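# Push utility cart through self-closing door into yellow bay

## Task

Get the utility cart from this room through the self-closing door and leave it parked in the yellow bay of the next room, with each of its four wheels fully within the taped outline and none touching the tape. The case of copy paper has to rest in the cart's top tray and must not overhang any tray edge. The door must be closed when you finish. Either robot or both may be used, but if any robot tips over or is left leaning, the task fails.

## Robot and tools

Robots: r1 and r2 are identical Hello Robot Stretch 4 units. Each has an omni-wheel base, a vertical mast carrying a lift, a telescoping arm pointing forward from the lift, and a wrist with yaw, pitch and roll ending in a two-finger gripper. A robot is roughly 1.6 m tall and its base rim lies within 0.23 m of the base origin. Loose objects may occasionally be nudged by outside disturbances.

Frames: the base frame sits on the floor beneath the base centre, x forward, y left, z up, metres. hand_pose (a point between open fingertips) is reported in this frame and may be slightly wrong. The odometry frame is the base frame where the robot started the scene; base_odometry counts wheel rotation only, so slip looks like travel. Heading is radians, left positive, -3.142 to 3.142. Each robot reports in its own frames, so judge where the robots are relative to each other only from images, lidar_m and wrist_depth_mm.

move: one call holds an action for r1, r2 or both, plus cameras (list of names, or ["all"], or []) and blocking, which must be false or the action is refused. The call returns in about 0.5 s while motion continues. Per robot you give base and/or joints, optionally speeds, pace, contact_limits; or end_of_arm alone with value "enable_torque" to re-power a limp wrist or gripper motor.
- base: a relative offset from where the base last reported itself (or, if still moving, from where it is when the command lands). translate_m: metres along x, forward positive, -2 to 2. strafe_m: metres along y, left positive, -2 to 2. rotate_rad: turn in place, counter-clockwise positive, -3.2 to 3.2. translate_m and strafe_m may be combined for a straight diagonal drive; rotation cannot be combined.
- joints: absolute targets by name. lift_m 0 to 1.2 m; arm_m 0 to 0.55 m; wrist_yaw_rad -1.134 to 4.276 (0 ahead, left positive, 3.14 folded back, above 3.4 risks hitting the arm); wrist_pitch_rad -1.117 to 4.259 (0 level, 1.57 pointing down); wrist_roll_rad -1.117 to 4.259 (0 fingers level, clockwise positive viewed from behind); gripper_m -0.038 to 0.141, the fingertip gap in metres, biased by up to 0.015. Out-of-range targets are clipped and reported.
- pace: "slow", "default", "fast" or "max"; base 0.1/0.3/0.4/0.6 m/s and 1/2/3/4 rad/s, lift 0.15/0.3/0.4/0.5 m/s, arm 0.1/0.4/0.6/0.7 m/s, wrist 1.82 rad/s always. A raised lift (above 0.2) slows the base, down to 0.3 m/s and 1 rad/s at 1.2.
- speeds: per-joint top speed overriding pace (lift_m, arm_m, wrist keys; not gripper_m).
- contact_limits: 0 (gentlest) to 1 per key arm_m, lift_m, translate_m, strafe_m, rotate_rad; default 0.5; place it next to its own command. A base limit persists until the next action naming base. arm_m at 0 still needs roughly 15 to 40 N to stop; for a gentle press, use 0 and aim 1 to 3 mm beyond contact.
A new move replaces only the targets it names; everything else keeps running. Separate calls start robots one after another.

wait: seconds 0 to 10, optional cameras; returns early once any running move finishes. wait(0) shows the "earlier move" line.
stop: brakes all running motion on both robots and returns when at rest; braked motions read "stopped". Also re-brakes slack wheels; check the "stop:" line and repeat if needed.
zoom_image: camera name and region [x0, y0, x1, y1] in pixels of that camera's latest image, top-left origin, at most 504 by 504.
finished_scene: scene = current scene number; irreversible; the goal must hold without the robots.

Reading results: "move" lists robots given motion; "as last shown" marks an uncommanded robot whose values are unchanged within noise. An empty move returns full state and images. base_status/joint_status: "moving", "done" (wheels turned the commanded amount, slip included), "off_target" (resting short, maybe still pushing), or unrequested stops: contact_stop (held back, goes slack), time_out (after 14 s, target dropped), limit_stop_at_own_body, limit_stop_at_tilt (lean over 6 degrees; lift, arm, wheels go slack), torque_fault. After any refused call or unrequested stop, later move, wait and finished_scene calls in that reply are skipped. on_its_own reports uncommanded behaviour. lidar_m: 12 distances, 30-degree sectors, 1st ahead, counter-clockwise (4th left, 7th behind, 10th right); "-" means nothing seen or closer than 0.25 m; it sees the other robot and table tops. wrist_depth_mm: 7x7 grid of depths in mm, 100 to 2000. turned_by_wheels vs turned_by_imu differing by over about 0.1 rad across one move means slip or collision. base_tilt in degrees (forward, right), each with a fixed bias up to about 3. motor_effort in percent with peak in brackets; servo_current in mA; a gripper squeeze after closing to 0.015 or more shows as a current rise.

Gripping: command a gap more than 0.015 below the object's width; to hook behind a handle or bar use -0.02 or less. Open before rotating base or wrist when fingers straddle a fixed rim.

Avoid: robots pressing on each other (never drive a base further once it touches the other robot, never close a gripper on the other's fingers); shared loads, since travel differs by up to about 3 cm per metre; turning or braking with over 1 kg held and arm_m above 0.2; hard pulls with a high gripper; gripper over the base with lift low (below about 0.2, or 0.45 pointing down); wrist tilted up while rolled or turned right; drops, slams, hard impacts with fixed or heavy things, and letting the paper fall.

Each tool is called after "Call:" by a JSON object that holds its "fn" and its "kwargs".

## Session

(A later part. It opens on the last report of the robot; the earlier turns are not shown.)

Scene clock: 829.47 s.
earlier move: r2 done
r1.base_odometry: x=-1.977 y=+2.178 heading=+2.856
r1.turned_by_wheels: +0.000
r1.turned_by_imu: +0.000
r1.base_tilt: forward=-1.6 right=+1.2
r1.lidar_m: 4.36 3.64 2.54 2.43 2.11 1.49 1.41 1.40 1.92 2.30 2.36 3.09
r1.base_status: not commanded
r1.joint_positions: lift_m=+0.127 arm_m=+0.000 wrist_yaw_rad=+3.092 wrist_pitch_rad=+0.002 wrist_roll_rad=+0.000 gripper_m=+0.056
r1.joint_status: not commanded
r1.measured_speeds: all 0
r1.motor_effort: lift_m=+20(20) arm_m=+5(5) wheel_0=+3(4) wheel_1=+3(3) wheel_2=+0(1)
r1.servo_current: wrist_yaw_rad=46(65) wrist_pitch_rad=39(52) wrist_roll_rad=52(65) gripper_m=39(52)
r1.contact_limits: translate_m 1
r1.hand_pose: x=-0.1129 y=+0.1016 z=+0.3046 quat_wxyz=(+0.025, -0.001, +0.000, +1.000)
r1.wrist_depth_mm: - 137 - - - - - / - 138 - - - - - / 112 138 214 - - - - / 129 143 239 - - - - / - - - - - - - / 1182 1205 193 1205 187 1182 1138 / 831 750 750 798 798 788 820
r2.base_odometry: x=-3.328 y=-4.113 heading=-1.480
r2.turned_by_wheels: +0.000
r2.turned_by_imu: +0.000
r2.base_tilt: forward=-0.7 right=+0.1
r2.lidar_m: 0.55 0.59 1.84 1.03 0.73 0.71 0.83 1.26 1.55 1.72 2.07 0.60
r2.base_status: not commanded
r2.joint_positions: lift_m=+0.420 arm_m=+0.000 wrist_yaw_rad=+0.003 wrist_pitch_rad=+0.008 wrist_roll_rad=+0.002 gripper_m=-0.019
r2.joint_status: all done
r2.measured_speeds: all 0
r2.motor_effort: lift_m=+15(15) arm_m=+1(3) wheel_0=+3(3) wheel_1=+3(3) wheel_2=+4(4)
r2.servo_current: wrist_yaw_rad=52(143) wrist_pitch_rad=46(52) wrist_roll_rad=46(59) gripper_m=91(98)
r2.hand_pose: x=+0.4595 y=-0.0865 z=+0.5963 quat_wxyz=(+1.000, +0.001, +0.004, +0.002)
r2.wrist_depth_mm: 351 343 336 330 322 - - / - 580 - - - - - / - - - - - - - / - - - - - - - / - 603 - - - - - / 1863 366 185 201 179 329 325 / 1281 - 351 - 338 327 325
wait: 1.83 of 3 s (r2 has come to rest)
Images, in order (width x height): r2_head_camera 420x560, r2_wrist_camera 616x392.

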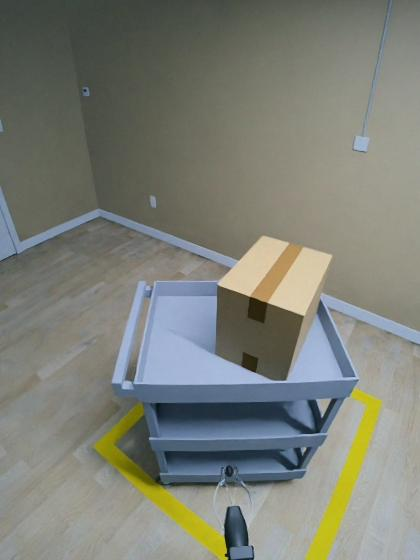

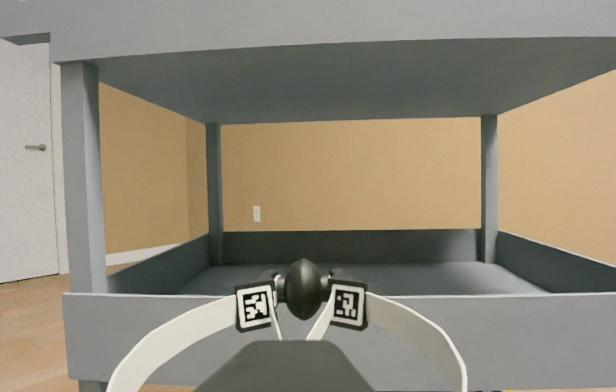

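Call:
{"fn": "move", "kwargs": {"r2": {"joints":{"lift_m":0.36}}, "blocking": false}}

Call:
{"fn": "wait", "kwargs": {"seconds": 1}}

Call:
{"fn": "move", "kwargs": {"r2": {"base":{"translate_m":0.21},"pace":"slow"}, "blocking": false}}

Call:
{"fn": "wait", "kwargs": {"seconds": 3.5, "cameras": ["r2_head_camera","r2_wrist_camera"]}}

Call:
{"fn": "zoom_image", "kwargs": {"camera": "r2_head_camera", "region": [60, 300, 420, 560]}}

Scene clock: 837.17 s.
move: r2 moving
r1: as last shown
r1.contact_limits: translate_m 1
r2.base_odometry: x=-3.328 y=-4.113 heading=-1.480
r2.turned_by_wheels: +0.000
r2.turned_by_imu: +0.000
r2.base_tilt: forward=-0.7 right=+0.1
r2.lidar_m: 0.55 0.59 1.85 1.02 0.74 0.73 0.82 1.28 1.56 1.72 2.09 0.57
r2.base_status: not commanded
r2.joint_positions: lift_m=+0.383 arm_m=+0.000 wrist_yaw_rad=+0.003 wrist_pitch_rad=+0.008 wrist_roll_rad=+0.002 gripper_m=-0.019
r2.joint_status: lift_m moving
r2.measured_speeds: translate_m=+0.000 strafe_m=+0.000 rotate_rad=+0.000 lift_m=-0.124 arm_m=+0.000 wrist_yaw_rad=+0.000 wrist_pitch_rad=+0.000 wrist_roll_rad=+0.000
r2.motor_effort: lift_m=+14(16) arm_m=-1(2) wheel_0=+3(3) wheel_1=+2(3) wheel_2=+4(4)
r2.servo_current: wrist_yaw_rad=39(65) wrist_pitch_rad=52(65) wrist_roll_rad=52(52) gripper_m=91(98)
r2.hand_pose: x=+0.4595 y=-0.0866 z=+0.5593 quat_wxyz=(+1.000, +0.001, +0.004, +0.001)
r2.wrist_depth_mm: - - - - - - - / - - - - - - - / - - - - - - - / - - - - - - - / - 492 347 215 334 329 - / 1618 351 186 201 181 329 324 / 1229 366 - - - - 1138
pictures: none

Scene clock: 837.83 s.
earlier move: r2 done
r1.base_odometry: x=-1.977 y=+2.178 heading=+2.856
r1.turned_by_wheels: +0.000
r1.turned_by_imu: +0.000
r1.base_tilt: forward=-1.6 right=+1.3
r1.lidar_m: 4.37 3.62 2.54 2.40 2.11 1.49 1.39 1.39 1.96 2.30 2.36 3.09
r1.base_status: not commanded
r1.joint_positions: lift_m=+0.127 arm_m=+0.000 wrist_yaw_rad=+3.092 wrist_pitch_rad=+0.002 wrist_roll_rad=+0.000 gripper_m=+0.056
r1.joint_status: not commanded
r1.measured_speeds: all 0
r1.motor_effort: lift_m=+20(20) arm_m=+5(5) wheel_0=+3(4) wheel_1=+3(3) wheel_2=+0(1)
r1.servo_current: wrist_yaw_rad=52(65) wrist_pitch_rad=46(52) wrist_roll_rad=46(65) gripper_m=46(46)
r1.contact_limits: translate_m 1
r1.hand_pose: x=-0.1129 y=+0.1016 z=+0.3046 quat_wxyz=(+0.025, -0.001, +0.000, +1.000)
r1.wrist_depth_mm: - 137 - - - - - / - 138 - - - - - / 112 138 214 - - - - / 129 143 240 - - - - / - - - - - - - / 1182 1205 193 1182 187 1182 1138 / 854 750 768 809 788 778 820
r2.base_odometry: x=-3.328 y=-4.113 heading=-1.480
r2.turned_by_wheels: +0.000
r2.turned_by_imu: +0.000
r2.base_tilt: forward=-0.6 right=+0.1
r2.lidar_m: 0.56 0.60 1.88 1.02 0.72 0.72 0.83 1.29 1.55 1.74 2.08 0.59
r2.base_status: not commanded
r2.joint_positions: lift_m=+0.360 arm_m=+0.000 wrist_yaw_rad=+0.003 wrist_pitch_rad=+0.008 wrist_roll_rad=+0.002 gripper_m=-0.019
r2.joint_status: all done
r2.measured_speeds: all 0
r2.motor_effort: lift_m=+14(16) arm_m=-2(2) wheel_0=+3(3) wheel_1=+2(3) wheel_2=+4(4)
r2.servo_current: wrist_yaw_rad=52(65) wrist_pitch_rad=59(65) wrist_roll_rad=39(59) gripper_m=91(98)
r2.hand_pose: x=+0.4595 y=-0.0866 z=+0.5363 quat_wxyz=(+1.000, +0.001, +0.004, +0.001)
r2.wrist_depth_mm: - - - - - - - / - - - - - - - / - - - - - - - / - - - - - - - / - 351 345 338 334 329 324 / 1661 351 186 202 181 330 324 / 1160 370 759 - - 122 1160
wait: 0.67 of 1 s (r2 has come to rest)
pictures: none

Scene clock: 838.33 s.
move: r2 moving
r1: as last shown
r1.contact_limits: translate_m 1
r2.base_odometry: x=-3.327 y=-4.126 heading=-1.480
r2.turned_by_wheels: +0.000
r2.turned_by_imu: +0.001
r2.base_tilt: forward=-0.7 right=+0.0
r2.lidar_m: 0.53 0.59 1.86 1.04 0.73 0.75 0.83 1.29 1.56 1.74 2.08 0.57
r2.base_status: translate_m moving
r2.joint_positions: lift_m=+0.360 arm_m=+0.000 wrist_yaw_rad=+0.003 wrist_pitch_rad=+0.008 wrist_roll_rad=+0.002 gripper_m=-0.019
r2.joint_status: not commanded
r2.measured_speeds: translate_m=+0.048 strafe_m=+0.000 rotate_rad=-0.001 lift_m=+0.000 arm_m=+0.000 wrist_yaw_rad=+0.000 wrist_pitch_rad=+0.000 wrist_roll_rad=+0.000
r2.motor_effort: lift_m=+14(14) arm_m=-2(2) wheel_0=+7(11) wheel_1=+7(8) wheel_2=-8(9)
r2.servo_current: wrist_yaw_rad=46(59) wrist_pitch_rad=46(59) wrist_roll_rad=59(59) gripper_m=85(98)
r2.hand_pose: x=+0.4595 y=-0.0866 z=+0.5363 quat_wxyz=(+1.000, +0.001, +0.004, +0.001)
r2.wrist_depth_mm: - - - - - - - / - - - - - - - / - - - - - - - / - - - - - - - / - 343 334 325 322 317 312 / 1430 343 186 200 180 319 315 / 1160 359 778 - - 122 1160
pictures: none

Scene clock: 841.23 s.
earlier move: r2 done
r1.base_odometry: x=-1.977 y=+2.178 heading=+2.856
r1.turned_by_wheels: +0.000
r1.turned_by_imu: +0.000
r1.base_tilt: forward=-1.6 right=+1.3
r1.lidar_m: 4.37 3.63 2.57 2.42 2.11 1.49 1.41 1.39 1.95 2.30 2.38 3.08
r1.base_status: not commanded
r1.joint_positions: lift_m=+0.127 arm_m=+0.000 wrist_yaw_rad=+3.092 wrist_pitch_rad=+0.002 wrist_roll_rad=+0.000 gripper_m=+0.056
r1.joint_status: not commanded
r1.measured_speeds: all 0
r1.motor_effort: lift_m=+20(20) arm_m=+5(5) wheel_0=+3(4) wheel_1=+2(3) wheel_2=+0(1)
r1.servo_current: wrist_yaw_rad=52(72) wrist_pitch_rad=52(52) wrist_roll_rad=52(72) gripper_m=39(52)
r1.contact_limits: translate_m 1
r1.hand_pose: x=-0.1129 y=+0.1016 z=+0.3046 quat_wxyz=(+0.025, -0.001, +0.000, +1.000)
r1.wrist_depth_mm: - 137 - - - - - / - 137 - - - - - / 112 138 215 - - - - / 129 143 240 - - - - / - - - - - - - / 1160 1205 194 1182 187 1182 1138 / 842 750 759 798 788 788 809
r2.base_odometry: x=-3.310 y=-4.322 heading=-1.480
r2.turned_by_wheels: +0.000
r2.turned_by_imu: +0.000
r2.base_tilt: forward=-0.7 right=+0.0
r2.lidar_m: 0.43 0.45 2.25 1.24 0.89 0.88 0.99 1.58 1.68 1.87 1.92 0.49
r2.base_status: done
r2.joint_positions: lift_m=+0.360 arm_m=+0.000 wrist_yaw_rad=-0.001 wrist_pitch_rad=+0.007 wrist_roll_rad=+0.002 gripper_m=-0.019
r2.joint_status: not commanded
r2.measured_speeds: all 0
r2.motor_effort: lift_m=+14(14) arm_m=+4(5) wheel_0=+3(11) wheel_1=+4(8) wheel_2=-6(14)
r2.servo_current: wrist_yaw_rad=52(65) wrist_pitch_rad=46(59) wrist_roll_rad=46(65) gripper_m=72(98)
r2.hand_pose: x=+0.4592 y=-0.0876 z=+0.5365 quat_wxyz=(+1.000, +0.001, +0.004, +0.000)
r2.wrist_depth_mm: - - - - - - - / - - - - - - - / - - - - - - - / - - - - - - - / 327 449 238 216 231 229 227 / 246 243 187 201 182 229 227 / 247 244 - - 235 229 -
wait: 2.90 of 3.5 s (r2 has come to rest)
Images, in order (width x height): r2_head_camera 420x560, r2_wrist_camera 616x392.

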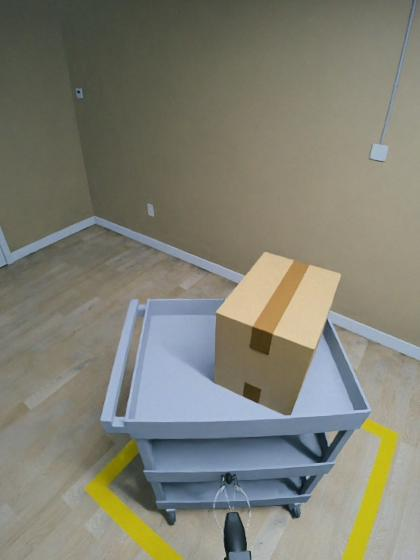

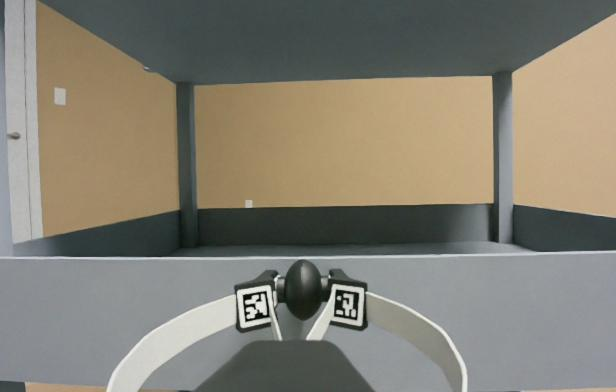

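Scaled by 1.400 from the camera's image (finer frame: 1200x1600).

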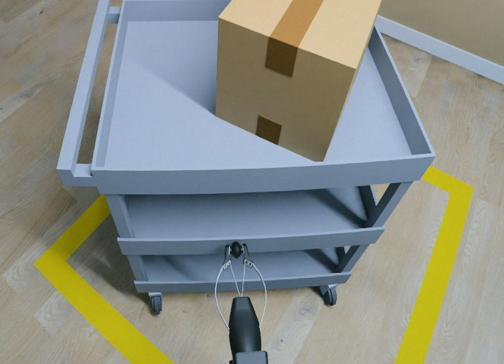

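Call:
{"fn": "move", "kwargs": {"r2": {"base":{"translate_m":-0.15},"pace":"slow"}, "blocking": false}}

Call:
{"fn": "wait", "kwargs": {"seconds": 3}}

Call:
{"fn": "finished_scene", "kwargs": {"scene": 1}}

Scene clock: 854.47 s.
move: r2 moving
r1: as last shown
r1.contact_limits: translate_m 1
r2.base_odometry: x=-3.311 y=-4.310 heading=-1.481
r2.turned_by_wheels: +0.000
r2.turned_by_imu: +0.000
r2.base_tilt: forward=-0.6 right=+0.0
r2.lidar_m: 0.47 0.49 2.20 1.23 0.87 0.89 0.99 1.57 1.68 1.86 1.92 0.47
r2.base_status: translate_m moving
r2.joint_positions: lift_m=+0.360 arm_m=+0.000 wrist_yaw_rad=-0.001 wrist_pitch_rad=+0.007 wrist_roll_rad=+0.002 gripper_m=-0.019
r2.joint_status: not commanded
r2.measured_speeds: translate_m=-0.049 strafe_m=+0.000 rotate_rad=-0.001 lift_m=+0.000 arm_m=+0.000 wrist_yaw_rad=+0.000 wrist_pitch_rad=+0.000 wrist_roll_rad=+0.000
r2.motor_effort: lift_m=+14(14) arm_m=+4(4) wheel_0=-5(11) wheel_1=-6(7) wheel_2=+9(10)
r2.servo_current: wrist_yaw_rad=46(52) wrist_pitch_rad=52(52) wrist_roll_rad=39(59) gripper_m=72(78)
r2.hand_pose: x=+0.4592 y=-0.0876 z=+0.5365 quat_wxyz=(+1.000, +0.001, +0.004, +0.000)
r2.wrist_depth_mm: - - - - - - - / - - - - - - - / - - - - - - - / - - - - - - - / 285 445 248 215 242 238 236 / 255 253 187 202 182 239 236 / - 254 - - - 123 -
pictures: none

Scene clock: 856.77 s.
earlier move: r2 done
r1.base_odometry: x=-1.977 y=+2.178 heading=+2.856
r1.turned_by_wheels: +0.000
r1.turned_by_imu: +0.000
r1.base_tilt: forward=-1.5 right=+1.3
r1.lidar_m: 4.36 3.65 2.55 2.41 2.10 1.49 1.39 1.40 1.96 2.30 2.33 3.05
r1.base_status: not commanded
r1.joint_positions: lift_m=+0.127 arm_m=+0.000 wrist_yaw_rad=+3.092 wrist_pitch_rad=+0.002 wrist_roll_rad=+0.000 gripper_m=+0.056
r1.joint_status: not commanded
r1.measured_speeds: all 0
r1.motor_effort: lift_m=+20(20) arm_m=+5(5) wheel_0=+4(4) wheel_1=+2(3) wheel_2=+0(1)
r1.servo_current: wrist_yaw_rad=59(65) wrist_pitch_rad=46(52) wrist_roll_rad=52(65) gripper_m=46(46)
r1.contact_limits: translate_m 1
r1.hand_pose: x=-0.1129 y=+0.1016 z=+0.3046 quat_wxyz=(+0.025, -0.001, +0.000, +1.000)
r1.wrist_depth_mm: - 137 - - - - - / - 138 - - - - - / 112 138 213 - - - - / 129 143 238 - - - - / - - - - - - - / 1182 1205 193 1182 187 1160 1138 / 831 750 750 788 788 778 831
r2.base_odometry: x=-3.323 y=-4.173 heading=-1.481
r2.turned_by_wheels: +0.000
r2.turned_by_imu: +0.000
r2.base_tilt: forward=-0.7 right=+0.1
r2.lidar_m: 0.59 0.64 1.96 1.09 0.78 0.75 0.88 1.34 1.60 1.79 2.03 0.62
r2.base_status: done
r2.joint_positions: lift_m=+0.360 arm_m=+0.000 wrist_yaw_rad=-0.001 wrist_pitch_rad=+0.007 wrist_roll_rad=+0.002 gripper_m=-0.019
r2.joint_status: not commanded
r2.measured_speeds: all 0
r2.motor_effort: lift_m=+14(14) arm_m=+4(5) wheel_0=-4(11) wheel_1=-4(7) wheel_2=+6(11)
r2.servo_current: wrist_yaw_rad=46(65) wrist_pitch_rad=52(59) wrist_roll_rad=46(59) gripper_m=85(85)
r2.hand_pose: x=+0.4592 y=-0.0876 z=+0.5365 quat_wxyz=(+1.000, +0.001, +0.004, +0.000)
r2.wrist_depth_mm: - - - - - - - / - - - - - - - / - - - - - - - / - - - - - - - / - - - - - - - / 1708 433 182 202 177 - 1336 / 1229 413 - - - 123 1138
wait: 2.30 of 3 s (r2 has come to rest)
pictures: none

The scene is finished: the task was done.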